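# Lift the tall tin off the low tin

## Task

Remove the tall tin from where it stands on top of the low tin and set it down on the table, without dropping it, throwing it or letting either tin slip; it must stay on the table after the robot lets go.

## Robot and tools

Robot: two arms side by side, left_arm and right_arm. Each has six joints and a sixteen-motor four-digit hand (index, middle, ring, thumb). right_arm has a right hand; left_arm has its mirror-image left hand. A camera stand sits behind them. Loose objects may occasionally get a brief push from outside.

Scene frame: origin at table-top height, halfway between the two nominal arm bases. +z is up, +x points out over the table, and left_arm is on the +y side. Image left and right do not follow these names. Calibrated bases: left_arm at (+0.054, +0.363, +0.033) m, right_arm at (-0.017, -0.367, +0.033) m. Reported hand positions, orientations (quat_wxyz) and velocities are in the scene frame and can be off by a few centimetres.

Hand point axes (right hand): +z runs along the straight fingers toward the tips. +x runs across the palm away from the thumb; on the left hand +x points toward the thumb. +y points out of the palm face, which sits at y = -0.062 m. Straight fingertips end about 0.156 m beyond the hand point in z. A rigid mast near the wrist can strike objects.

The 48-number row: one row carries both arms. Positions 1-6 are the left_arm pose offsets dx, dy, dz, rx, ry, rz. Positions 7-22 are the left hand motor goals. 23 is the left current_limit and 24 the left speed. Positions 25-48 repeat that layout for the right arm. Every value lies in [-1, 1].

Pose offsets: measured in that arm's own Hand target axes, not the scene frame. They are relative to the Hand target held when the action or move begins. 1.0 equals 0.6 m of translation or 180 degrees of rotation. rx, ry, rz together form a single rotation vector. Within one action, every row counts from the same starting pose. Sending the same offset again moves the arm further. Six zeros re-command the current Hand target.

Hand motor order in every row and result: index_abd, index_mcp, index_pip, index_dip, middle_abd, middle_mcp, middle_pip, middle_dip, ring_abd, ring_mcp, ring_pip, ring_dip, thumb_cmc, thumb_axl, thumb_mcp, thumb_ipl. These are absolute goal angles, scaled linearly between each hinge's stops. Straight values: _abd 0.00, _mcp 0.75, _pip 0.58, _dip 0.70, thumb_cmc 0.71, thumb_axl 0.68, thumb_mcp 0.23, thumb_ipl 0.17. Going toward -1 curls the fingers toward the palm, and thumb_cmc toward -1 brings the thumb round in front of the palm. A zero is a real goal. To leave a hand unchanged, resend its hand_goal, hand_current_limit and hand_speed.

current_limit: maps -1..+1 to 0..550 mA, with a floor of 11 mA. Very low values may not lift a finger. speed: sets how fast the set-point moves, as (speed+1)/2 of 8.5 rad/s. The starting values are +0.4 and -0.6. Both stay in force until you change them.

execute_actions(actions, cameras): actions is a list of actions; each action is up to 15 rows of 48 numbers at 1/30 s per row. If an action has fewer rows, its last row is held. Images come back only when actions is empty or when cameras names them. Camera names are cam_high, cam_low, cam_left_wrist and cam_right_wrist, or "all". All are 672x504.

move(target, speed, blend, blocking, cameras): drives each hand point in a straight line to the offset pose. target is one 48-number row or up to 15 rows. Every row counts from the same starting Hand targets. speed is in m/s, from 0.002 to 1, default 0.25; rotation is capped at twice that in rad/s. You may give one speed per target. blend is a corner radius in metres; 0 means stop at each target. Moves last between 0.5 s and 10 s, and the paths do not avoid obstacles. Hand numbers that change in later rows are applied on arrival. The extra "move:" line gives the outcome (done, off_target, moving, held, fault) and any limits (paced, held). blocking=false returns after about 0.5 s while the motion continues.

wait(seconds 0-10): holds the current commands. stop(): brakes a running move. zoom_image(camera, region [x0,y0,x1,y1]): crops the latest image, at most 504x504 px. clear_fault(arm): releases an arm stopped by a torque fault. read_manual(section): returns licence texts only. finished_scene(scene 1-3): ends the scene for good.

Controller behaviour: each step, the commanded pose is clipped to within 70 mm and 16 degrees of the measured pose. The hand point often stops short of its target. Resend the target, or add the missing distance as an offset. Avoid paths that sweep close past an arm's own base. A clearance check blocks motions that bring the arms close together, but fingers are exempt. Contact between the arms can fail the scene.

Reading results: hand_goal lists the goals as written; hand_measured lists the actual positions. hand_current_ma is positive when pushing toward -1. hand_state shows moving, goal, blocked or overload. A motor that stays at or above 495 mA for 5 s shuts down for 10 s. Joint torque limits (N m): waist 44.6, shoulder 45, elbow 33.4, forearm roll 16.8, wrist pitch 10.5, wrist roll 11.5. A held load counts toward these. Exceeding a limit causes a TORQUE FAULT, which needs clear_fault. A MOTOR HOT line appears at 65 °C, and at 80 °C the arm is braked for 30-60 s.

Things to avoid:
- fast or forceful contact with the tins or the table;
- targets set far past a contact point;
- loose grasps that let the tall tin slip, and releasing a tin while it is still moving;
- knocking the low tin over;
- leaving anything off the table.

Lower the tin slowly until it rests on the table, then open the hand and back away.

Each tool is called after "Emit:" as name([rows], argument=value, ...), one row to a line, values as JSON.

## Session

Emit:
execute_actions(actions=[])

Scene clock: 0.00 s.
left_arm: end_effector_position=(+0.1438, -0.1696, +0.1952) hand_goal=(+0.000, +0.754, +0.576, +0.696, +0.000, +0.754, +0.576, +0.696, +0.000, +0.754, +0.576, +0.696, +0.714, +0.678, +0.226, +0.168) hand_measured=(+0.000, +0.754, +0.576, +0.696, +0.000, +0.754, +0.576, +0.696, +0.000, +0.754, +0.576, +0.696, +0.714, +0.678, +0.226, +0.168) hand_current_ma=(+0, +0, +0, +0, +0, +0, +0, +0, +0, +0, +0, +0, +0, +0, +0, +0) hand_state=(goal, goal, goal, goal, goal, goal, goal, goal, goal, goal, goal, goal, goal, goal, goal, goal) hand_current_limit=0.40 hand_speed=-0.60 end_effector_quat_wxyz=(+0.164, +0.721, -0.627, -0.246) | right_arm: end_effector_position=(+0.4056, -0.6697, +0.1697) hand_goal=(+0.000, +0.754, +0.576, +0.696, +0.000, +0.754, +0.576, +0.696, +0.000, +0.754, +0.576, +0.696, +0.714, +0.678, +0.226, +0.168) hand_measured=(+0.000, +0.754, +0.576, +0.696, +0.000, +0.754, +0.576, +0.696, +0.000, +0.754, +0.576, +0.696, +0.714, +0.678, +0.226, +0.168) hand_current_ma=(+0, +0, +0, +0, +0, +0, +0, +0, +0, +0, +0, +0, +0, +0, +0, +0) hand_state=(goal, goal, goal, goal, goal, goal, goal, goal, goal, goal, goal, goal, goal, goal, goal, goal) hand_current_limit=0.40 hand_speed=-0.60 end_effector_quat_wxyz=(-0.128, +0.797, -0.384, +0.448)
Joint positions: left_arm=[-1.024 -0.803 -1.203 -0.629 -0.889 -2.256] | right_arm=[-0.667 -0.422 -0.576 2.582 -0.836 0.827]
Joint velocities: within noise
Joint torques (N m): no reading
Motor temperatures (°C): left_arm=[25 26 26 27 31 31] | right_arm=[26 27 27 29 28 30]
Hand target: left_arm +0.1438, -0.1696, +0.1952; +0.164, +0.721, -0.627, -0.246 | right_arm +0.4056, -0.6697, +0.1697; -0.128, +0.797, -0.384, +0.448
camera_calibration:
cam_left_wrist: T_world_to_cam=[[0.468174, 0.858936, -0.207466, 0.0808372], [0.872715, -0.412663, 0.260915, -0.291611], [0.138496, -0.303213, -0.942805, 0.238486], [0, 0, 0, 1]] pos_world=[0.183619, -0.117459, 0.317703]
cam_right_wrist: T_world_to_cam=[[-0.5386, 0.173979, -0.824403, 0.512393], [-0.458663, 0.760228, 0.46009, 0.560829], [0.70678, 0.625927, -0.329661, 0.310562], [0, 0, 0, 1]] pos_world=[0.313707, -0.709893, 0.266767]

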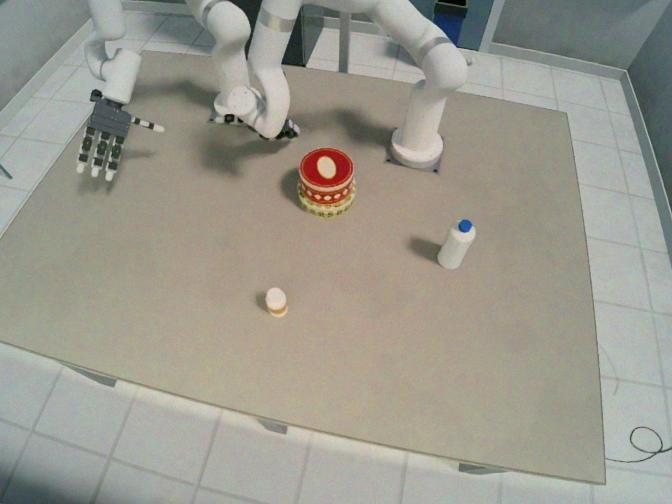

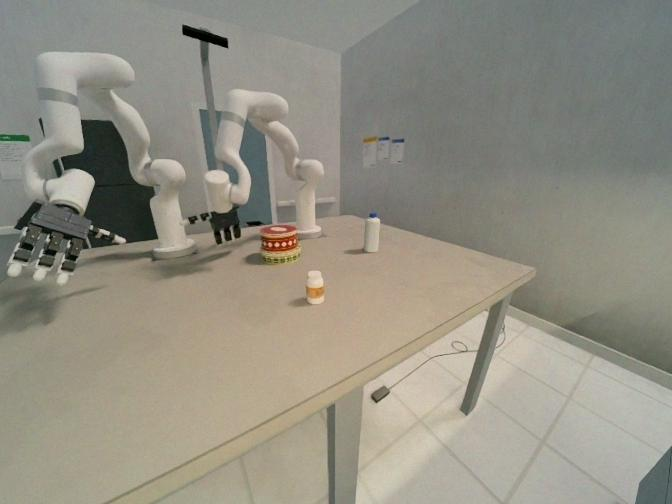

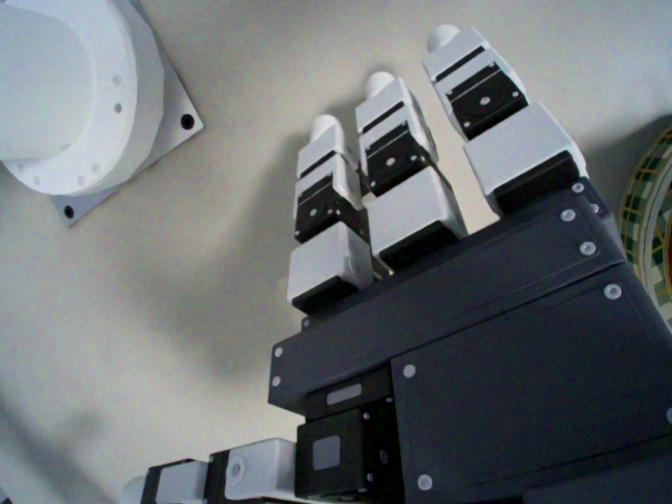

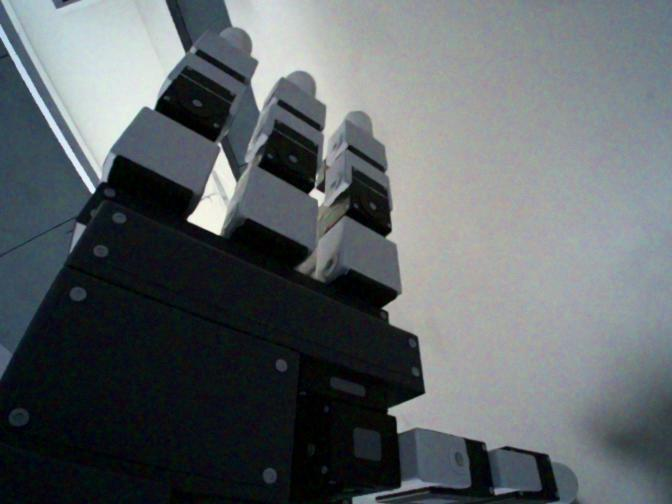

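Emit:
zoom_image(camera="cam_high", region=[270, 125, 390, 235])

Emit:
zoom_image(camera="cam_low", region=[230, 200, 330, 290])

Scaled by 4.200 from the camera's 672x504 image, which has a finer 960x720 frame.

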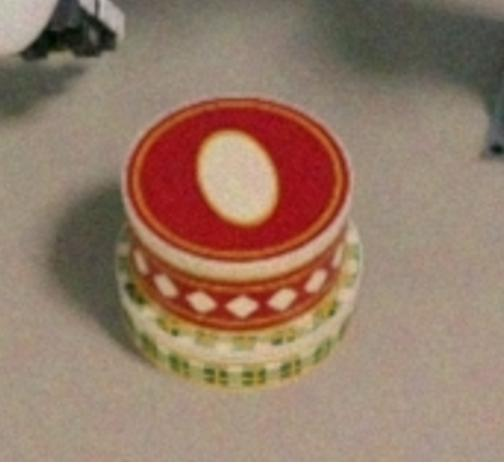

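Scaled by 5.040 from the camera's 672x504 image, which has a finer 960x720 frame.

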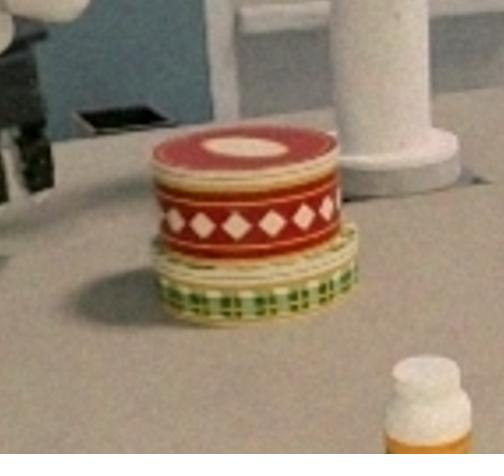

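Emit:
zoom_image(camera="cam_low", region=[190, 190, 270, 260])

Emit:
zoom_image(camera="cam_high", region=[220, 100, 320, 170])

Emit:
zoom_image(camera="cam_high", region=[60, 100, 180, 200])

Scaled by 6.300 from the camera's 672x504 image, which has a finer 960x720 frame.

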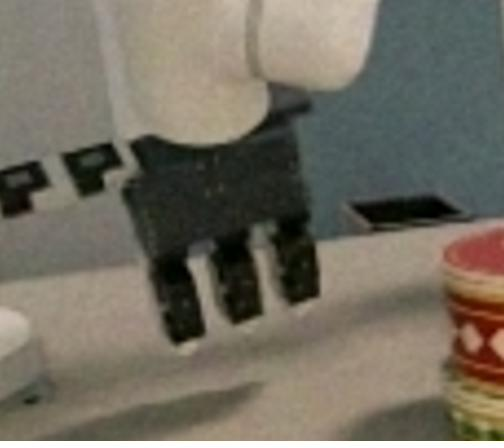

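Scaled by 5.040 from the camera's 672x504 image, which has a finer 960x720 frame.

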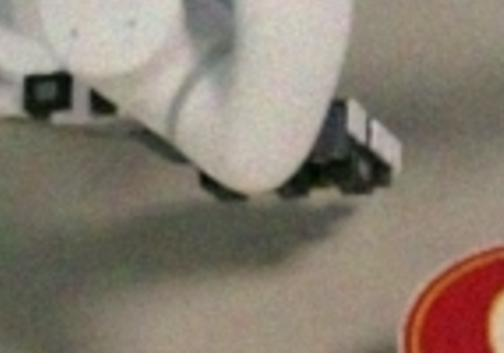

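Scaled by 4.200 from the camera's 672x504 image, which has a finer 960x720 frame.

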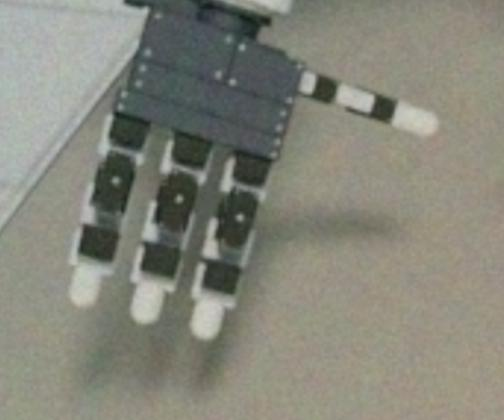

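Emit:
move([
  [-0.4835,-0.3858,-0.4599,0.0348,0.0057,-0.3787,-0.133,0.534,0.577,0.696,0,0.575,0.577,0.696,0.133,0.534,0.577,0.696,0.714,0.678,0.226,0.168,0.6,-0.6,-0.1015,-0.5695,0.0017,0.2297,-0.1246,-0.3200,-0.133,0.534,0.577,0.696,0,0.575,0.577,0.696,0.133,0.534,0.577,0.696,0.714,0.678,0.226,0.168,0.6,-0.6],
  [-0.4730,-0.4245,-0.4014,0.0348,0.0057,-0.3787,-0.133,0.534,0.577,0.696,0,0.575,0.577,0.696,0.133,0.534,0.577,0.696,0.714,0.678,0.226,0.168,0.6,-0.6,-0.4152,-0.8088,-0.1605,0.3973,-0.2316,-0.6563,-0.133,0.534,0.577,0.696,0,0.575,0.577,0.696,0.133,0.534,0.577,0.696,0.714,0.678,0.226,0.168,0.6,-0.6],
  [-0.4730,-0.4245,-0.4014,0.0348,0.0057,-0.3787,-0.133,0.534,0.577,0.696,0,0.575,0.577,0.696,0.133,0.534,0.577,0.696,0.714,0.678,0.226,0.168,0.6,-0.6,-0.6948,-0.8622,-0.3337,-0.3655,0.1586,0.7185,-0.133,0.534,0.577,0.696,0,0.575,0.577,0.696,0.133,0.534,0.577,0.696,0.714,0.678,0.226,0.168,0.6,-0.6],
], speed=0.4, blend=[0.04, 0.04, 0], cameras=["all"])

Scene clock: 17.27 s.
left_arm: end_effector_position=(+0.4621, +0.1331, +0.2976) hand_goal=(-0.132, +0.534, +0.578, +0.696, +0.000, +0.576, +0.578, +0.696, +0.134, +0.534, +0.578, +0.696, +0.714, +0.678, +0.226, +0.168) hand_measured=(-0.126, +0.538, +0.578, +0.696, +0.000, +0.580, +0.578, +0.696, +0.132, +0.538, +0.578, +0.696, +0.716, +0.678, +0.224, +0.168) hand_current_ma=(+1, +1, +0, +0, +0, +1, +0, +0, +0, +1, +0, +0, +0, +0, +0, +0) hand_state=(goal, goal, goal, goal, goal, goal, goal, goal, goal, goal, goal, goal, goal, goal, goal, goal) hand_current_limit=0.60 hand_speed=-0.60 end_effector_quat_wxyz=(-0.034, +0.958, -0.126, -0.257) | right_arm: end_effector_position=(+0.3740, +0.0091, +0.3100) hand_goal=(-0.132, +0.534, +0.578, +0.696, +0.000, +0.576, +0.578, +0.696, +0.134, +0.534, +0.578, +0.696, +0.714, +0.678, +0.226, +0.168) hand_measured=(-0.128, +0.534, +0.576, +0.696, +0.000, +0.576, +0.576, +0.696, +0.134, +0.534, +0.576, +0.696, +0.712, +0.678, +0.224, +0.168) hand_current_ma=(+2, +0, -1, +0, +0, +0, -1, +0, +0, +0, -1, +0, +0, +0, -2, +0) hand_state=(goal, goal, goal, goal, goal, goal, goal, goal, goal, goal, goal, goal, goal, goal, goal, goal) hand_current_limit=0.60 hand_speed=-0.60 end_effector_quat_wxyz=(+0.000, +0.131, +0.991, +0.000)
Joint positions: left_arm=[-0.274 -0.447 -1.094 -0.031 -1.172 -3.181] | right_arm=[0.714 -0.21 -0.86 0.001 -0.65 0.973]
Joint torques (N m): left_arm=[5.47 8.34 -8.62 -1.28 0.89 1.1] | right_arm=[11.14 14.99 -36.41 -1.65 -1.86 0.83]
Hand target: left_arm +0.4621, +0.1331, +0.2976; -0.034, +0.958, -0.126, -0.257 | right_arm +0.3740, +0.0091, +0.3100; +0.000, +0.131, +0.991, +0.000
Off the commanded pose: left_arm 0.000 m, 0 deg | right_arm 0.000 m, 0 deg.
move: done
camera_calibration:
cam_left_wrist: T_world_to_cam=[[-0.466245, 0.782926, 0.411877, -0.0494049], [0.861697, 0.296541, 0.411754, -0.605461], [0.200235, 0.546892, -0.812906, 0.202364], [0, 0, 0, 1]] pos_world=[0.458169, 0.107554, 0.434153]
cam_right_wrist: T_world_to_cam=[[0.926734, 0.375672, -0.00579825, -0.310595], [0.256978, -0.622522, 0.739208, -0.375872], [0.27409, -0.686539, -0.673453, 0.23464], [0, 0, 0, 1]] pos_world=[0.320117, 0.0437826, 0.434065]

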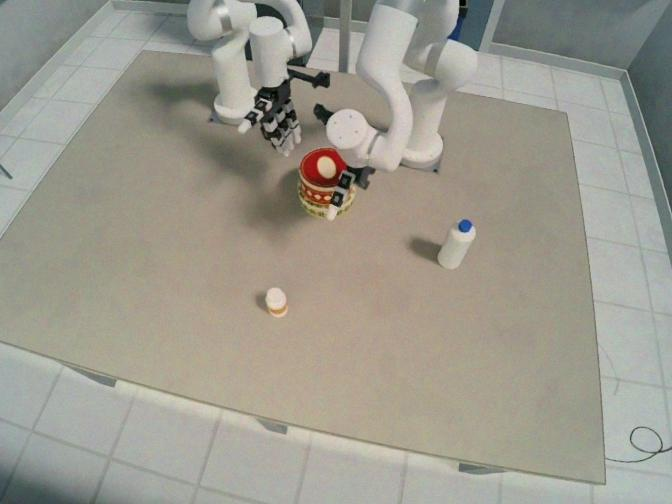

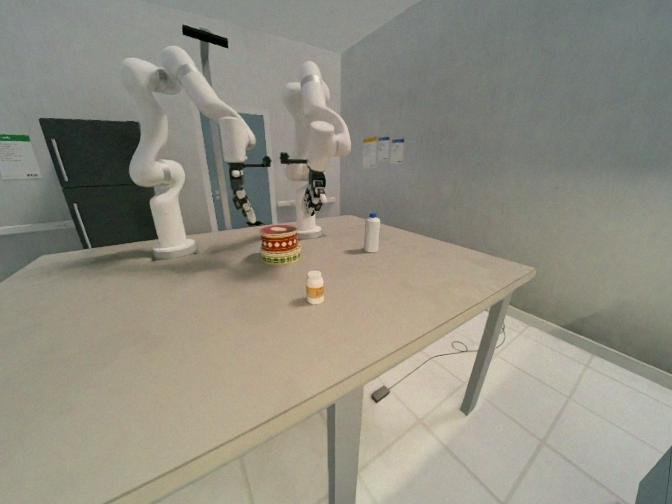

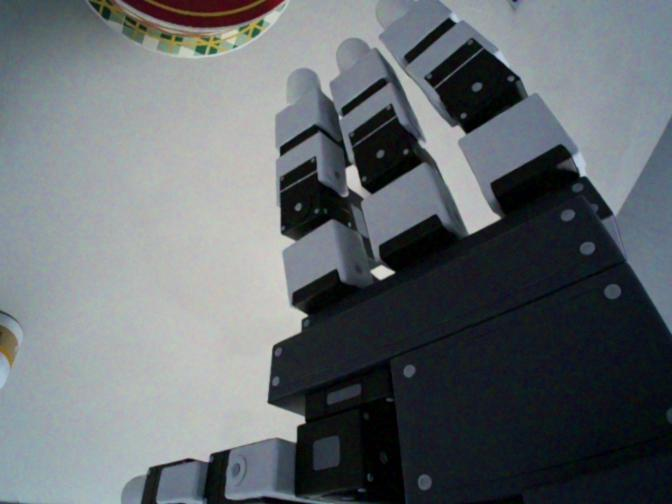

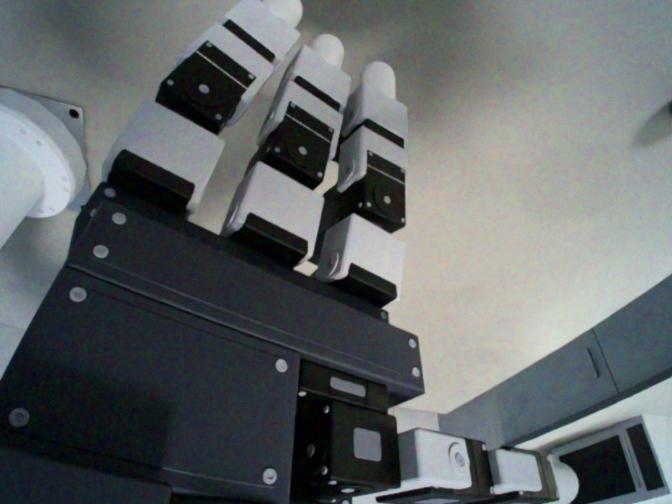

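Emit:
move(target=[0.0833,0,0.1443,0,0,0,-0.133,0.534,0.577,0.696,0,0.575,0.577,0.696,0.133,0.534,0.577,0.696,0.714,0.678,0.226,0.168,0.6,-0.6,0,0,0.1433,0,0,0,-0.133,0.534,0.577,0.696,0,0.575,0.577,0.696,0.133,0.534,0.577,0.696,0.714,0.678,0.226,0.168,0.6,-0.6], speed=0.15, cameras=["all"])

Emit:
zoom_image(camera="cam_high", region=[240, 110, 400, 230])

Emit:
zoom_image(camera="cam_low", region=[220, 190, 340, 280])

Scene clock: 18.73 s.
left_arm: end_effector_position=(+0.4620, +0.1333, +0.1976) hand_goal=(-0.132, +0.534, +0.578, +0.696, +0.000, +0.576, +0.578, +0.696, +0.134, +0.534, +0.578, +0.696, +0.714, +0.678, +0.226, +0.168) hand_measured=(-0.126, +0.538, +0.578, +0.696, +0.000, +0.580, +0.578, +0.696, +0.132, +0.538, +0.578, +0.696, +0.716, +0.678, +0.224, +0.168) hand_current_ma=(+1, +1, +0, +0, +0, +1, +0, +0, +0, +1, +0, +0, +0, +0, +0, +0) hand_state=(goal, goal, goal, goal, goal, goal, goal, goal, goal, goal, goal, goal, goal, goal, goal, goal) hand_current_limit=0.60 hand_speed=-0.60 end_effector_quat_wxyz=(-0.034, +0.958, -0.126, -0.257) | right_arm: end_effector_position=(+0.3738, +0.0091, +0.2239) hand_goal=(-0.132, +0.534, +0.578, +0.696, +0.000, +0.576, +0.578, +0.696, +0.134, +0.534, +0.578, +0.696, +0.714, +0.678, +0.226, +0.168) hand_measured=(-0.128, +0.534, +0.576, +0.696, +0.000, +0.576, +0.576, +0.696, +0.134, +0.534, +0.576, +0.696, +0.712, +0.678, +0.224, +0.168) hand_current_ma=(+2, +0, +0, +0, +0, +0, +0, +0, +0, +0, -1, +0, +0, +0, -2, +0) hand_state=(goal, goal, goal, goal, goal, goal, goal, goal, goal, goal, goal, goal, goal, goal, goal, goal) hand_current_limit=0.60 hand_speed=-0.60 end_effector_quat_wxyz=(-0.001, +0.131, +0.991, +0.000)
Joint positions: left_arm=[-0.274 -0.61 -1.064 -0.034 -0.978 -3.174] | right_arm=[0.714 -0.36 -0.812 0.002 -0.452 0.973]
Joint torques (N m): left_arm=[3.63 9.66 -23.58 -0.98 0.87 1.1] | right_arm=[11.65 18.6 -25.46 1.9 2.05 -0.31]
Hand target: left_arm +0.4620, +0.1332, +0.1976; -0.034, +0.958, -0.126, -0.257 | right_arm +0.3739, +0.0092, +0.2240; +0.000, +0.131, +0.991, +0.000
Off the commanded pose: left_arm 0.000 m, 0 deg | right_arm 0.000 m, 0 deg.
move: done
camera_calibration:
cam_left_wrist: T_world_to_cam=[[-0.466321, 0.782878, 0.411882, -0.00842826], [0.861678, 0.29665, 0.411716, -0.564163], [0.200139, 0.546902, -0.812922, 0.121052], [0, 0, 0, 1]] pos_world=[0.45797, 0.107753, 0.334153]
cam_right_wrist: T_world_to_cam=[[0.926714, 0.37572, -0.0060514, -0.31091], [0.257154, -0.622365, 0.739279, -0.312289], [0.273995, -0.686656, -0.673372, 0.176691], [0, 0, 0, 1]] pos_world=[0.320018, 0.0437833, 0.347966]

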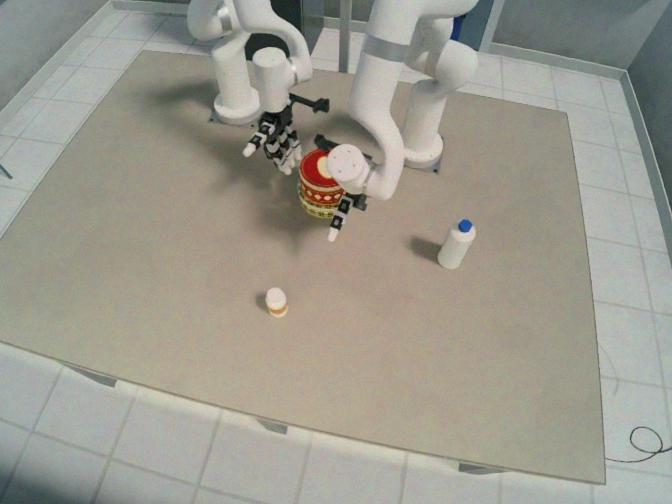

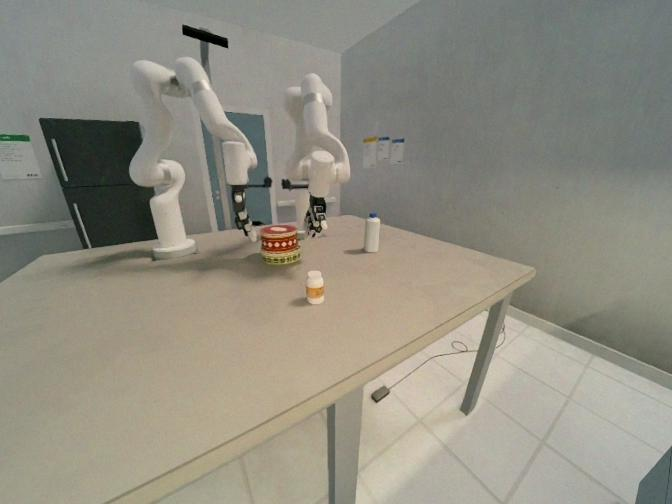

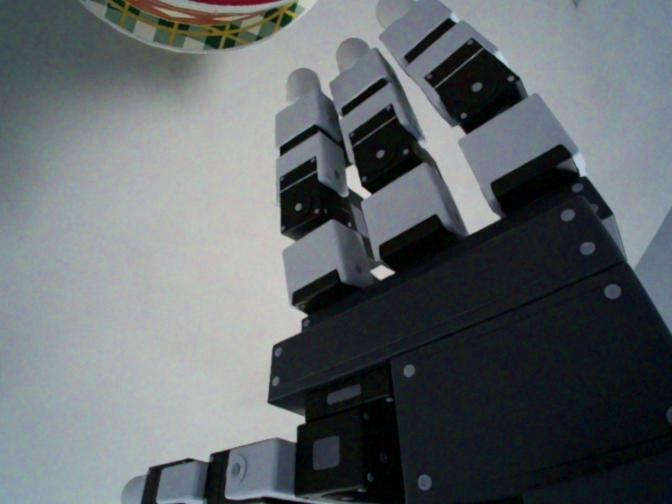

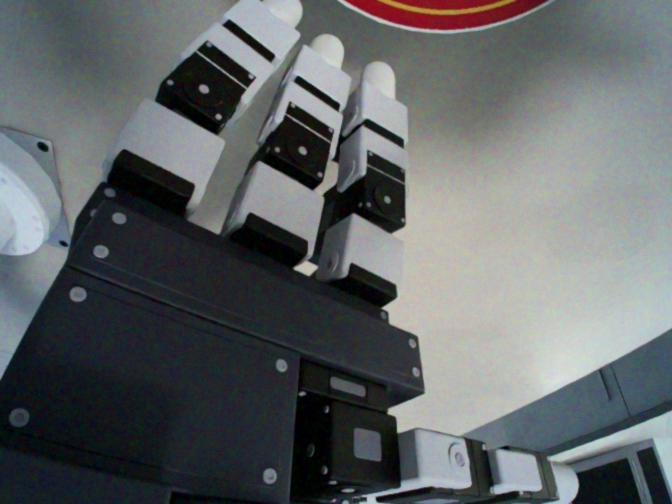

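Scaled by 3.150 from the camera's 672x504 image, which has a finer 960x720 frame.

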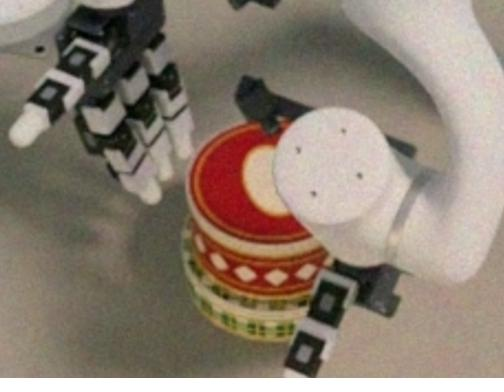

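Scaled by 4.200 from the camera's 672x504 image, which has a finer 960x720 frame.

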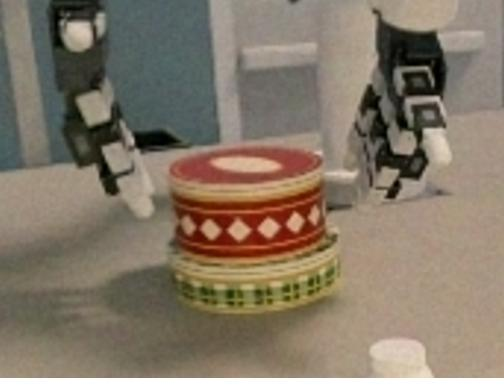

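Emit:
zoom_image(camera="cam_low", region=[250, 205, 340, 270])

Emit:
zoom_image(camera="cam_high", region=[270, 135, 350, 225])

Scaled by 5.600 from the camera's 672x504 image, which has a finer 960x720 frame.

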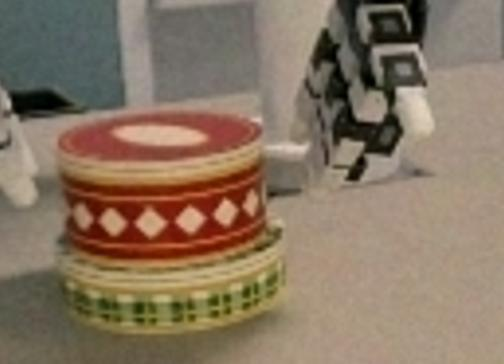

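Scaled by 5.600 from the camera's 672x504 image, which has a finer 960x720 frame.

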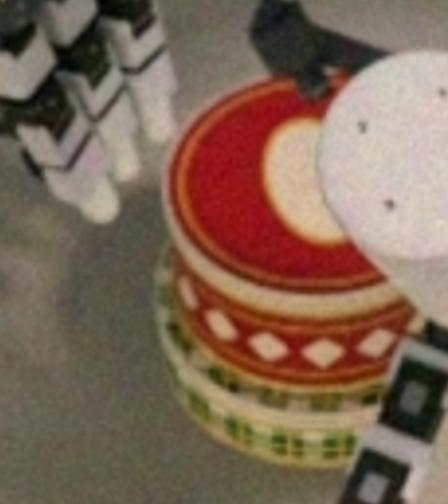

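Emit:
move(target=[0,0.0417,0,0,0,0,-0.133,0.534,0.577,0.696,0,0.575,0.577,0.696,0.133,0.534,0.577,0.696,0.714,0.678,0.226,0.168,0.6,-0.6,0,0.0417,0,0,0,0,-0.133,0.534,0.577,0.696,0,0.575,0.577,0.696,0.133,0.534,0.577,0.696,0.714,0.678,0.226,0.168,0.6,-0.6], speed=0.06, cameras=["cam_high","cam_low"])

Emit:
zoom_image(camera="cam_low", region=[240, 205, 330, 270])

Emit:
zoom_image(camera="cam_high", region=[270, 125, 370, 225])

Scene clock: 21.57 s.
left_arm: end_effector_position=(+0.4555, +0.1091, +0.1976) hand_goal=(-0.132, +0.534, +0.578, +0.696, +0.000, +0.576, +0.578, +0.696, +0.134, +0.534, +0.578, +0.696, +0.714, +0.678, +0.226, +0.168) hand_measured=(-0.126, +0.538, +0.578, +0.696, +0.000, +0.580, +0.578, +0.696, +0.132, +0.538, +0.578, +0.696, +0.716, +0.678, +0.224, +0.168) hand_current_ma=(+1, +1, +0, +0, +0, +1, +0, +0, +0, +1, +0, +0, +0, +0, +0, +0) hand_state=(goal, goal, goal, goal, goal, goal, goal, goal, goal, goal, goal, goal, goal, goal, goal, goal) hand_current_limit=0.60 hand_speed=-0.60 end_effector_quat_wxyz=(-0.034, +0.958, -0.126, -0.257) | right_arm: end_effector_position=(+0.3804, +0.0333, +0.2240) hand_goal=(-0.132, +0.534, +0.578, +0.696, +0.000, +0.576, +0.578, +0.696, +0.134, +0.534, +0.578, +0.696, +0.714, +0.678, +0.226, +0.168) hand_measured=(-0.128, +0.536, +0.576, +0.696, +0.000, +0.576, +0.576, +0.696, +0.134, +0.564, +0.592, +0.702, +0.712, +0.678, +0.224, +0.168) hand_current_ma=(+2, +0, +0, +0, +0, +0, +0, +0, +0, +49, +15, +4, +0, +0, -2, +0) hand_state=(goal, goal, goal, goal, goal, goal, goal, goal, goal, blocked, goal, goal, goal, goal, goal, goal) hand_current_limit=0.60 hand_speed=-0.60 end_effector_quat_wxyz=(+0.000, +0.131, +0.991, +0.000)
Joint positions: left_arm=[-0.32 -0.614 -1.07 -0.061 -0.98 -3.198] | right_arm=[0.744 -0.402 -0.872 0.002 -0.471 1.002]
Joint torques (N m): left_arm=[-7.91 9.44 -23.32 -2.25 -2.28 -1.37] | right_arm=[11.51 21.18 -33.7 -1.51 -1.61 0.95]
Hand target: left_arm +0.4555, +0.1091, +0.1976; -0.034, +0.958, -0.126, -0.257 | right_arm +0.3804, +0.0333, +0.2240; +0.000, +0.131, +0.991, +0.000
Off the commanded pose: left_arm 0.000 m, 0 deg | right_arm 0.000 m, 0 deg.
move: done
Images, in order (width x height): cam_high 672x504, cam_low 672x504.

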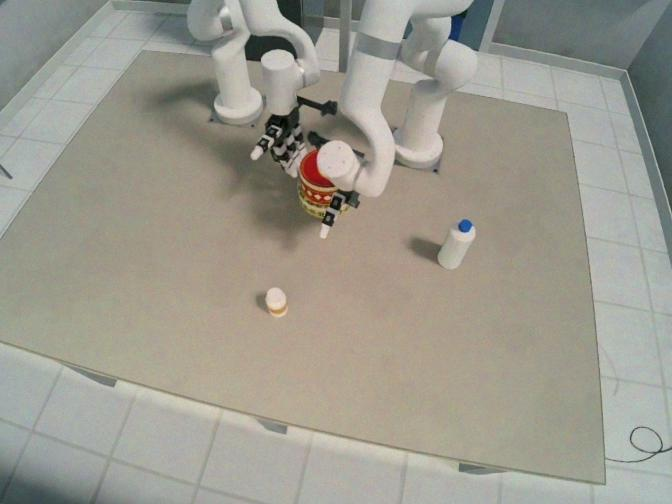

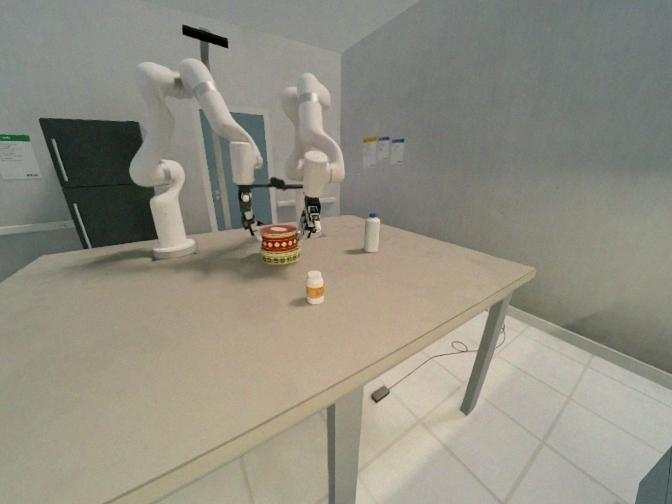

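Scaled by 5.600 from the camera's 672x504 image, which has a finer 960x720 frame.

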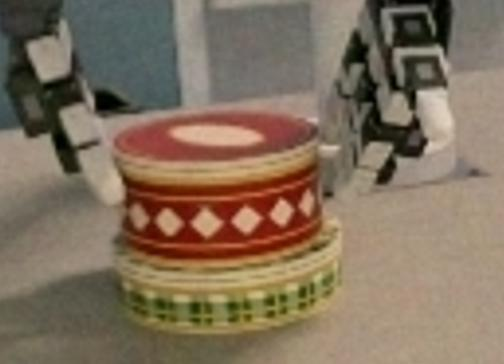

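Scaled by 5.040 from the camera's 672x504 image, which has a finer 960x720 frame.

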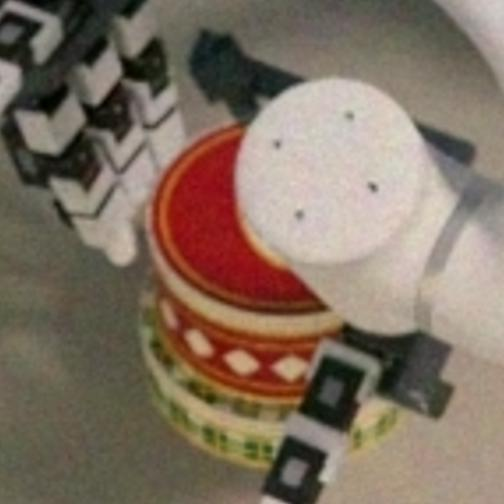

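Emit:
move([
  [0,0.01,0,0,0,0,-0.133,0.534,0.577,0.696,0,0.575,0.577,0.696,0.133,0.534,0.577,0.696,0.714,0.678,0.226,0.168,0.6,-0.6,0.006,-0.0133,0,0,0,0,-0.133,0.534,0.577,0.696,0,0.575,0.577,0.696,0.133,0.534,0.577,0.696,0.714,0.678,0.226,0.168,0.6,-0.6],
  [0,0.01833,0,0,0,0,-0.133,0.534,0.577,0.696,0,0.575,0.577,0.696,0.133,0.534,0.577,0.696,0.714,0.678,0.226,0.168,0.6,-0.6,0.0117,0,0,0,0,0,-0.133,0.534,0.577,0.696,0,0.575,0.577,0.696,0.133,0.534,0.577,0.696,0.714,0.678,0.226,0.168,0.6,-0.6],
], speed=0.04)

Scene clock: 24.70 s.
left_arm: end_effector_position=(+0.4527, +0.0985, +0.1976) hand_goal=(-0.132, +0.534, +0.578, +0.696, +0.000, +0.576, +0.578, +0.696, +0.134, +0.534, +0.578, +0.696, +0.714, +0.678, +0.226, +0.168) hand_measured=(-0.126, +0.538, +0.578, +0.696, +0.000, +0.580, +0.578, +0.696, +0.134, +0.572, +0.598, +0.704, +0.716, +0.678, +0.224, +0.168) hand_current_ma=(+1, +1, +0, +0, +0, +1, +0, +0, +0, +42, +13, +3, +0, +0, +0, +0) hand_state=(goal, goal, goal, goal, goal, goal, goal, goal, goal, blocked, blocked, goal, goal, goal, goal, goal) hand_current_limit=0.60 hand_speed=-0.60 end_effector_quat_wxyz=(-0.034, +0.958, -0.126, -0.257) | right_arm: end_effector_position=(+0.3737, +0.0351, +0.2240) hand_goal=(-0.132, +0.534, +0.578, +0.696, +0.000, +0.576, +0.578, +0.696, +0.134, +0.534, +0.578, +0.696, +0.714, +0.678, +0.226, +0.168) hand_measured=(-0.128, +0.536, +0.576, +0.696, +0.000, +0.578, +0.578, +0.696, +0.142, +0.560, +0.590, +0.702, +0.712, +0.678, +0.224, +0.168) hand_current_ma=(+2, +0, +0, +0, +0, +1, +0, +0, +5, +42, +14, +4, +0, +0, -2, +0) hand_state=(goal, goal, goal, goal, goal, goal, goal, goal, goal, blocked, goal, goal, goal, goal, goal, goal) hand_current_limit=0.60 hand_speed=-0.60 end_effector_quat_wxyz=(+0.000, +0.131, +0.991, +0.000)
Joint positions: left_arm=[-0.34 -0.616 -1.074 -0.073 -0.981 -3.209] | right_arm=[0.756 -0.395 -0.861 0.002 -0.467 1.015]
Joint torques (N m): left_arm=[-6.87 9.71 -23.39 -3 -2.1 -1.43] | right_arm=[12.15 19.45 -33.44 0.06 -1.73 0.86]
Hand target: left_arm +0.4527, +0.0984, +0.1976; -0.034, +0.958, -0.126, -0.257 | right_arm +0.3737, +0.0351, +0.2240; +0.000, +0.131, +0.991, +0.000
Off the commanded pose: left_arm 0.000 m, 0 deg | right_arm 0.000 m, 0 deg.
move: done

Emit:
wait(seconds=0.1, cameras=["cam_high","cam_low"])

Emit:
zoom_image(camera="cam_high", region=[270, 125, 370, 225])

Emit:
zoom_image(camera="cam_low", region=[240, 205, 330, 270])

Scene clock: 25.73 s.
left_arm: end_effector_position=(+0.4527, +0.0984, +0.1976) hand_goal=(-0.132, +0.534, +0.578, +0.696, +0.000, +0.576, +0.578, +0.696, +0.134, +0.534, +0.578, +0.696, +0.714, +0.678, +0.226, +0.168) hand_measured=(-0.126, +0.538, +0.578, +0.696, +0.000, +0.580, +0.578, +0.696, +0.134, +0.572, +0.598, +0.704, +0.716, +0.678, +0.224, +0.168) hand_current_ma=(+1, +1, +0, +0, +0, +1, +0, +0, +0, +43, +13, +3, +0, +0, +0, +0) hand_state=(goal, goal, goal, goal, goal, goal, goal, goal, goal, blocked, blocked, goal, goal, goal, goal, goal) hand_current_limit=0.60 hand_speed=-0.60 end_effector_quat_wxyz=(-0.034, +0.958, -0.126, -0.257) | right_arm: end_effector_position=(+0.3737, +0.0351, +0.2240) hand_goal=(-0.132, +0.534, +0.578, +0.696, +0.000, +0.576, +0.578, +0.696, +0.134, +0.534, +0.578, +0.696, +0.714, +0.678, +0.226, +0.168) hand_measured=(-0.128, +0.536, +0.576, +0.696, +0.000, +0.578, +0.578, +0.696, +0.142, +0.560, +0.590, +0.702, +0.712, +0.678, +0.224, +0.168) hand_current_ma=(+2, +0, +0, +0, +0, +1, +0, +0, +5, +42, +14, +4, +0, +0, -2, +0) hand_state=(goal, goal, goal, goal, goal, goal, goal, goal, goal, blocked, goal, goal, goal, goal, goal, goal) hand_current_limit=0.60 hand_speed=-0.60 end_effector_quat_wxyz=(+0.000, +0.131, +0.991, +0.000)
Joint positions: left_arm=[-0.34 -0.616 -1.074 -0.073 -0.981 -3.209] | right_arm=[0.756 -0.395 -0.861 0.002 -0.467 1.015]
Joint torques (N m): left_arm=[-7.33 9.69 -23.33 -3.08 -2.19 -1.47] | right_arm=[12.46 20.02 -33.38 -1.47 -1.73 0.87]
Hand target: left_arm +0.4527, +0.0984, +0.1976; -0.034, +0.958, -0.126, -0.257 | right_arm +0.3737, +0.0351, +0.2240; +0.000, +0.131, +0.991, +0.000
Off the commanded pose: left_arm 0.000 m, 0 deg | right_arm 0.000 m, 0 deg.
wait: 0.10 s; at rest from the start
Images, in order (width x height): cam_high 672x504, cam_low 672x504.

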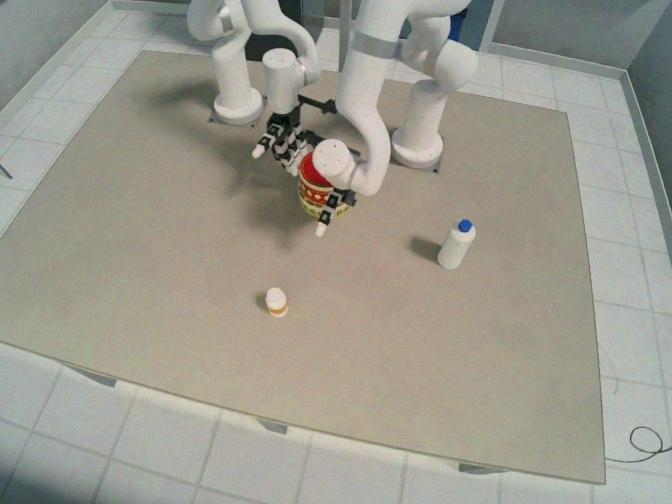

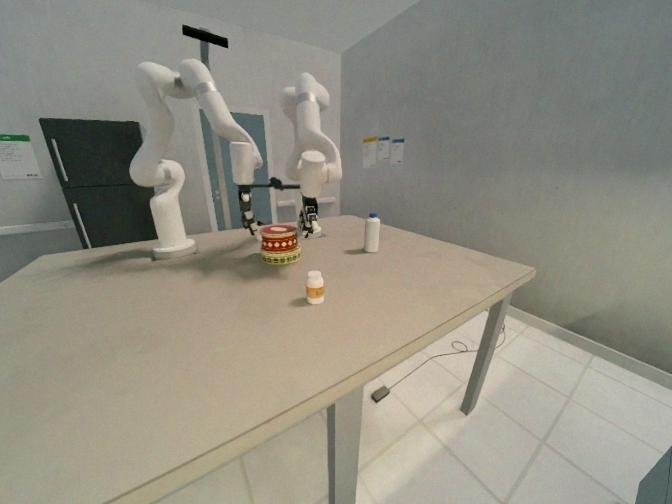

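Scaled by 5.040 from the camera's 672x504 image, which has a finer 960x720 frame.

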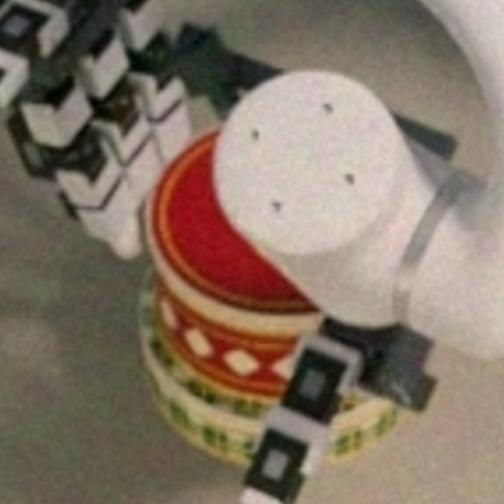

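Scaled by 5.600 from the camera's 672x504 image, which has a finer 960x720 frame.

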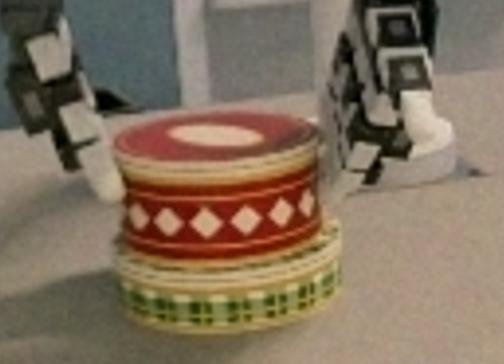

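Emit:
move([
  [0,-0.01667,0,0,0,0,-0.133,0.534,0.577,0.696,0,0.575,0.577,0.696,0.133,0.534,0.577,0.696,0.714,0.678,0.226,0.168,0.6,-0.6,0,-0.01667,0,0,0,0,-0.133,0.534,0.577,0.696,0,0.575,0.577,0.696,0.133,0.534,0.577,0.696,0.714,0.678,0.226,0.168,0.6,-0.6],
  [-0.0188,-0.01667,0.0108,0,0,0,-0.133,0.534,0.577,0.696,0,0.575,0.577,0.696,0.133,0.534,0.577,0.696,0.714,0.678,0.226,0.168,0.6,-0.6,0.01667,-0.01667,0,0,0,0,-0.133,0.534,0.577,0.696,0,0.575,0.577,0.696,0.133,0.534,0.577,0.696,0.714,0.678,0.226,0.168,0.6,-0.6],
  [-0.0188,0.00333,0.0108,0,0,0,-0.133,0.534,0.577,0.696,0,0.575,0.577,0.696,0.133,0.534,0.577,0.696,0.714,0.678,0.226,0.168,0.6,-0.6,0.01667,0.00333,0,0,0,0,-0.133,0.534,0.577,0.696,0,0.575,0.577,0.696,0.133,0.534,0.577,0.696,0.714,0.678,0.226,0.168,0.6,-0.6],
], speed=0.05, blend=[0.003, 0.003, 0])

Scene clock: 27.47 s.
left_arm: end_effector_position=(+0.4397, +0.0999, +0.1976) hand_goal=(-0.132, +0.534, +0.578, +0.696, +0.000, +0.576, +0.578, +0.696, +0.134, +0.534, +0.578, +0.696, +0.714, +0.678, +0.226, +0.168) hand_measured=(-0.128, +0.538, +0.580, +0.696, +0.000, +0.588, +0.584, +0.698, +0.136, +0.570, +0.598, +0.704, +0.716, +0.678, +0.224, +0.168) hand_current_ma=(+1, +1, +0, +0, +0, +5, +1, +0, +0, +40, +13, +2, +0, +0, +0, +0) hand_state=(goal, goal, goal, goal, goal, goal, goal, goal, goal, blocked, goal, goal, goal, goal, goal, goal) hand_current_limit=0.60 hand_speed=-0.60 end_effector_quat_wxyz=(-0.034, +0.958, -0.126, -0.257) | right_arm: end_effector_position=(+0.3645, +0.0397, +0.2240) hand_goal=(-0.132, +0.534, +0.578, +0.696, +0.000, +0.576, +0.578, +0.696, +0.134, +0.534, +0.578, +0.696, +0.714, +0.678, +0.226, +0.168) hand_measured=(-0.128, +0.548, +0.582, +0.696, +0.000, +0.594, +0.586, +0.698, +0.136, +0.560, +0.590, +0.702, +0.714, +0.678, +0.224, +0.168) hand_current_ma=(+1, +15, +3, +0, +0, +23, +7, +1, +0, +43, +13, +3, +0, +0, -2, +0) hand_state=(goal, goal, goal, goal, goal, goal, goal, goal, goal, blocked, goal, goal, goal, goal, goal, goal) hand_current_limit=0.60 hand_speed=-0.60 end_effector_quat_wxyz=(+0.000, +0.131, +0.991, +0.000)
Joint positions: left_arm=[-0.346 -0.593 -1.035 -0.078 -0.964 -3.211] | right_arm=[0.776 -0.388 -0.851 0.002 -0.464 1.035]
Joint torques (N m): left_arm=[-7.36 7.22 -22.19 -3.84 -1.66 -1.35] | right_arm=[12.23 19.25 -34.58 -1.67 -1.43 0.91]
Hand target: left_arm +0.4396, +0.0999, +0.1976; -0.034, +0.958, -0.126, -0.257 | right_arm +0.3645, +0.0397, +0.2240; +0.000, +0.131, +0.991, +0.000
Off the commanded pose: left_arm 0.000 m, 0 deg | right_arm 0.000 m, 0 deg.
move: done

Emit:
move([
  [0,-0.0133,0,0,0,0,-0.133,0.534,0.577,0.696,0,0.575,0.577,0.696,0.133,0.534,0.577,0.696,0.714,0.678,0.226,0.168,0.6,-0.6,0,-0.01,0,0,0,0,-0.133,0.534,0.577,0.696,0,0.575,0.577,0.696,0.133,0.534,0.577,0.696,0.714,0.678,0.226,0.168,0.6,-0.6],
  [-0.01155,-0.0133,0.00667,0,0,0,-0.133,0.534,0.577,0.696,0,0.575,0.577,0.696,0.133,0.534,0.577,0.696,0.714,0.678,0.226,0.168,0.6,-0.6,0.005,-0.01,0,0,0,0,-0.133,0.534,0.577,0.696,0,0.575,0.577,0.696,0.133,0.534,0.577,0.696,0.714,0.678,0.226,0.168,0.6,-0.6],
  [-0.01155,0.00333,0.00667,0,0,0,-0.133,0.534,0.577,0.696,0,0.575,0.577,0.696,0.133,0.534,0.577,0.696,0.714,0.678,0.226,0.168,0.6,-0.6,0.005,0,0,0,0,0,-0.133,0.534,0.577,0.696,0,0.575,0.577,0.696,0.133,0.534,0.577,0.696,0.714,0.678,0.226,0.168,0.6,-0.6],
], speed=0.05, blend=[0.002, 0.002, 0], cameras=["cam_low"])

Emit:
zoom_image(camera="cam_low", region=[240, 205, 330, 270])

Scene clock: 29.23 s.
left_arm: end_effector_position=(+0.4314, +0.1000, +0.1977) hand_goal=(-0.132, +0.534, +0.578, +0.696, +0.000, +0.576, +0.578, +0.696, +0.134, +0.534, +0.578, +0.696, +0.714, +0.678, +0.226, +0.168) hand_measured=(-0.128, +0.554, +0.592, +0.700, -0.002, +0.594, +0.588, +0.698, +0.134, +0.568, +0.596, +0.704, +0.716, +0.678, +0.224, +0.168) hand_current_ma=(+0, +15, +6, +1, +0, +11, +3, +0, +0, +36, +11, +2, +0, +0, +0, +0) hand_state=(goal, blocked, goal, goal, goal, goal, goal, goal, goal, blocked, goal, goal, goal, goal, goal, goal) hand_current_limit=0.60 hand_speed=-0.60 end_effector_quat_wxyz=(-0.034, +0.958, -0.126, -0.257) | right_arm: end_effector_position=(+0.3616, +0.0404, +0.2240) hand_goal=(-0.132, +0.534, +0.578, +0.696, +0.000, +0.576, +0.578, +0.696, +0.134, +0.534, +0.578, +0.696, +0.714, +0.678, +0.226, +0.168) hand_measured=(-0.128, +0.554, +0.586, +0.698, +0.000, +0.596, +0.588, +0.698, +0.132, +0.560, +0.590, +0.700, +0.714, +0.678, +0.224, +0.168) hand_current_ma=(+2, +28, +7, +1, +0, +30, +9, +2, -1, +43, +13, +3, +0, +0, -2, +0) hand_state=(goal, goal, goal, goal, goal, blocked, goal, goal, goal, blocked, goal, goal, goal, goal, goal, goal) hand_current_limit=0.60 hand_speed=-0.60 end_effector_quat_wxyz=(+0.000, +0.131, +0.991, +0.000)
Joint positions: left_arm=[-0.352 -0.578 -1.011 -0.082 -0.954 -3.213] | right_arm=[0.782 -0.385 -0.847 0.002 -0.462 1.04]
Joint torques (N m): left_arm=[-7.11 7.28 -21.43 -3.83 -0.27 -1.35] | right_arm=[12.89 18.91 -34.45 1.3 -1.37 0.88]
Hand target: left_arm +0.4313, +0.1000, +0.1976; -0.034, +0.958, -0.126, -0.257 | right_arm +0.3616, +0.0404, +0.2240; +0.000, +0.131, +0.991, +0.000
Off the commanded pose: left_arm 0.000 m, 0 deg | right_arm 0.000 m, 0 deg.
move: done
Images, in order (width x height): cam_low 672x504.

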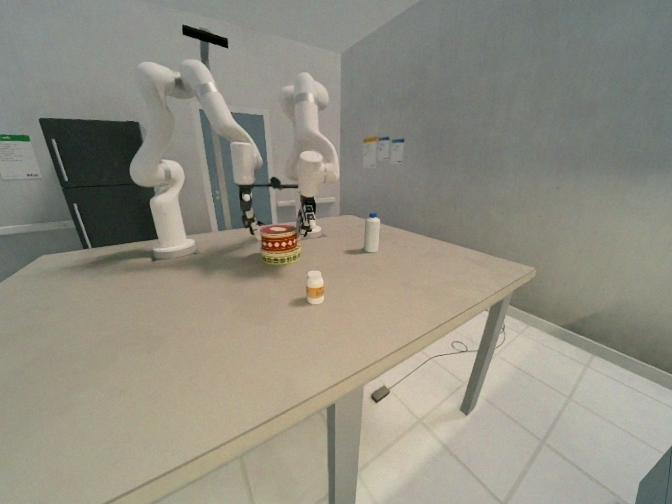

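Scaled by 5.600 from the camera's 672x504 image, which has a finer 960x720 frame.

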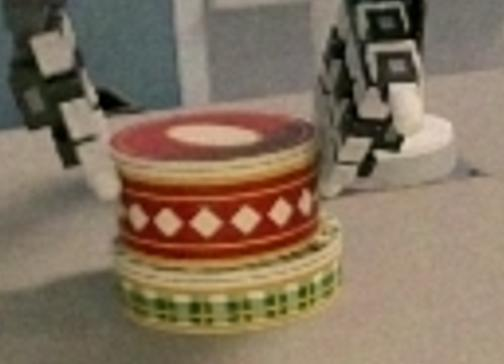

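Emit:
move([
  [0.0013,0,0.0089,0,0,0,-0.133,0.534,0.577,0.696,0,0.575,0.577,0.696,0.133,0.534,0.577,0.696,0.714,0.678,0.226,0.168,0.6,-0.9,0,0,0.00833,0,0,0,-0.133,0.534,0.577,0.696,0,0.575,0.577,0.696,0.133,0.534,0.577,0.696,0.714,0.678,0.226,0.168,0.6,-0.9],
  [0.0013,0.00667,0.0089,0,0,0,-0.133,0.48,0.545,0.68,0,0.52,0.545,0.68,0.133,0.48,0.545,0.68,0.714,0.678,0.226,0.168,0.75,-0.9,0,0.00667,0.00833,0,0,0,-0.133,0.48,0.545,0.68,0,0.52,0.545,0.68,0.133,0.48,0.545,0.68,0.714,0.678,0.226,0.168,0.75,-0.9],
  [0.0013,0.01,0.0089,0,0,0,-0.133,0.41,0.51,0.665,0,0.45,0.51,0.665,0.133,0.42,0.51,0.665,0.714,0.678,0.226,0.168,0.75,-0.9,0,0.01,0.00833,0,0,0,-0.133,0.42,0.51,0.665,0,0.46,0.51,0.665,0.133,0.42,0.51,0.665,0.714,0.678,0.226,0.168,0.75,-0.9],
], speed=0.03, cameras=["cam_low","cam_high"])

Emit:
zoom_image(camera="cam_low", region=[240, 205, 330, 270])

Scene clock: 33.23 s.
left_arm: end_effector_position=(+0.4278, +0.0948, +0.1926) hand_goal=(-0.132, +0.410, +0.510, +0.666, +0.000, +0.450, +0.510, +0.666, +0.134, +0.420, +0.510, +0.666, +0.714, +0.678, +0.226, +0.168) hand_measured=(-0.136, +0.570, +0.610, +0.706, -0.010, +0.606, +0.598, +0.706, +0.124, +0.582, +0.602, +0.704, +0.716, +0.678, +0.224, +0.168) hand_current_ma=(-1, +481, +203, +41, -3, +481, +164, +41, -4, +481, +173, +39, +0, +0, +0, +0) hand_state=(goal, blocked, blocked, blocked, goal, blocked, blocked, blocked, goal, blocked, blocked, blocked, goal, goal, goal, goal) hand_current_limit=0.75 hand_speed=-0.90 end_effector_quat_wxyz=(-0.034, +0.958, -0.126, -0.257) | right_arm: end_effector_position=(+0.3632, +0.0462, +0.2190) hand_goal=(-0.132, +0.420, +0.510, +0.666, +0.000, +0.460, +0.510, +0.666, +0.134, +0.420, +0.510, +0.666, +0.714, +0.678, +0.226, +0.168) hand_measured=(-0.128, +0.572, +0.592, +0.700, +0.000, +0.614, +0.598, +0.702, +0.126, +0.580, +0.598, +0.706, +0.714, +0.678, +0.224, +0.168) hand_current_ma=(+2, +481, +205, +58, +0, +481, +227, +63, -5, +481, +229, +73, +0, +0, -2, +0) hand_state=(goal, blocked, blocked, blocked, goal, blocked, blocked, blocked, goal, blocked, blocked, blocked, goal, goal, goal, goal) hand_current_limit=0.75 hand_speed=-0.90 end_effector_quat_wxyz=(+0.000, +0.131, +0.991, +0.000)
Joint positions: left_arm=[-0.364 -0.586 -1.008 -0.09 -0.943 -3.217] | right_arm=[0.788 -0.405 -0.86 0.002 -0.456 1.047]
Joint torques (N m): left_arm=[-13.01 7.35 -21.08 -8.6 -0.82 -1.46] | right_arm=[16.08 19.21 -40.02 1.56 0.66 0.89]
Hand target: left_arm +0.4279, +0.0947, +0.1926; -0.034, +0.958, -0.126, -0.257 | right_arm +0.3632, +0.0462, +0.2190; +0.000, +0.131, +0.991, +0.000
Off the commanded pose: left_arm 0.000 m, 0 deg | right_arm 0.000 m, 0 deg.
move: done
Images, in order (width x height): cam_high 672x504, cam_low 672x504.

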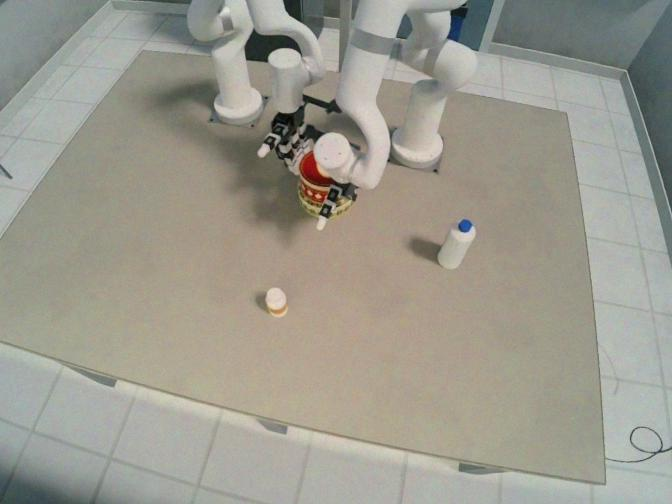

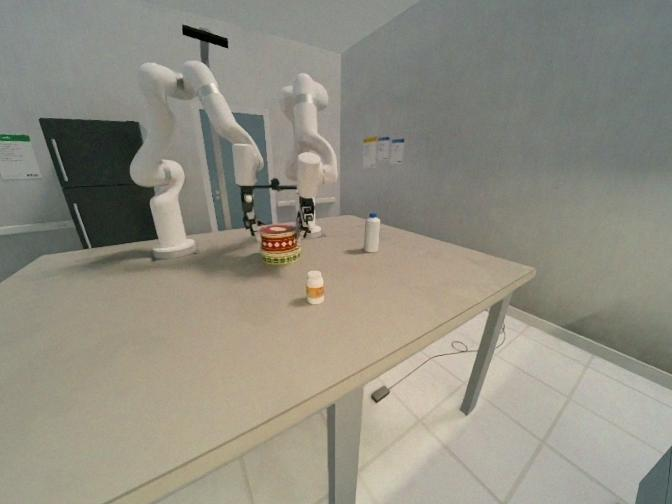

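Scaled by 5.600 from the camera's 672x504 image, which has a finer 960x720 frame.

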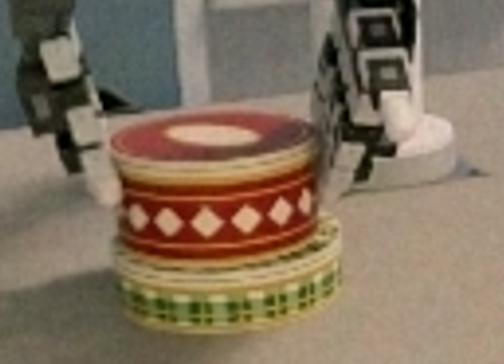

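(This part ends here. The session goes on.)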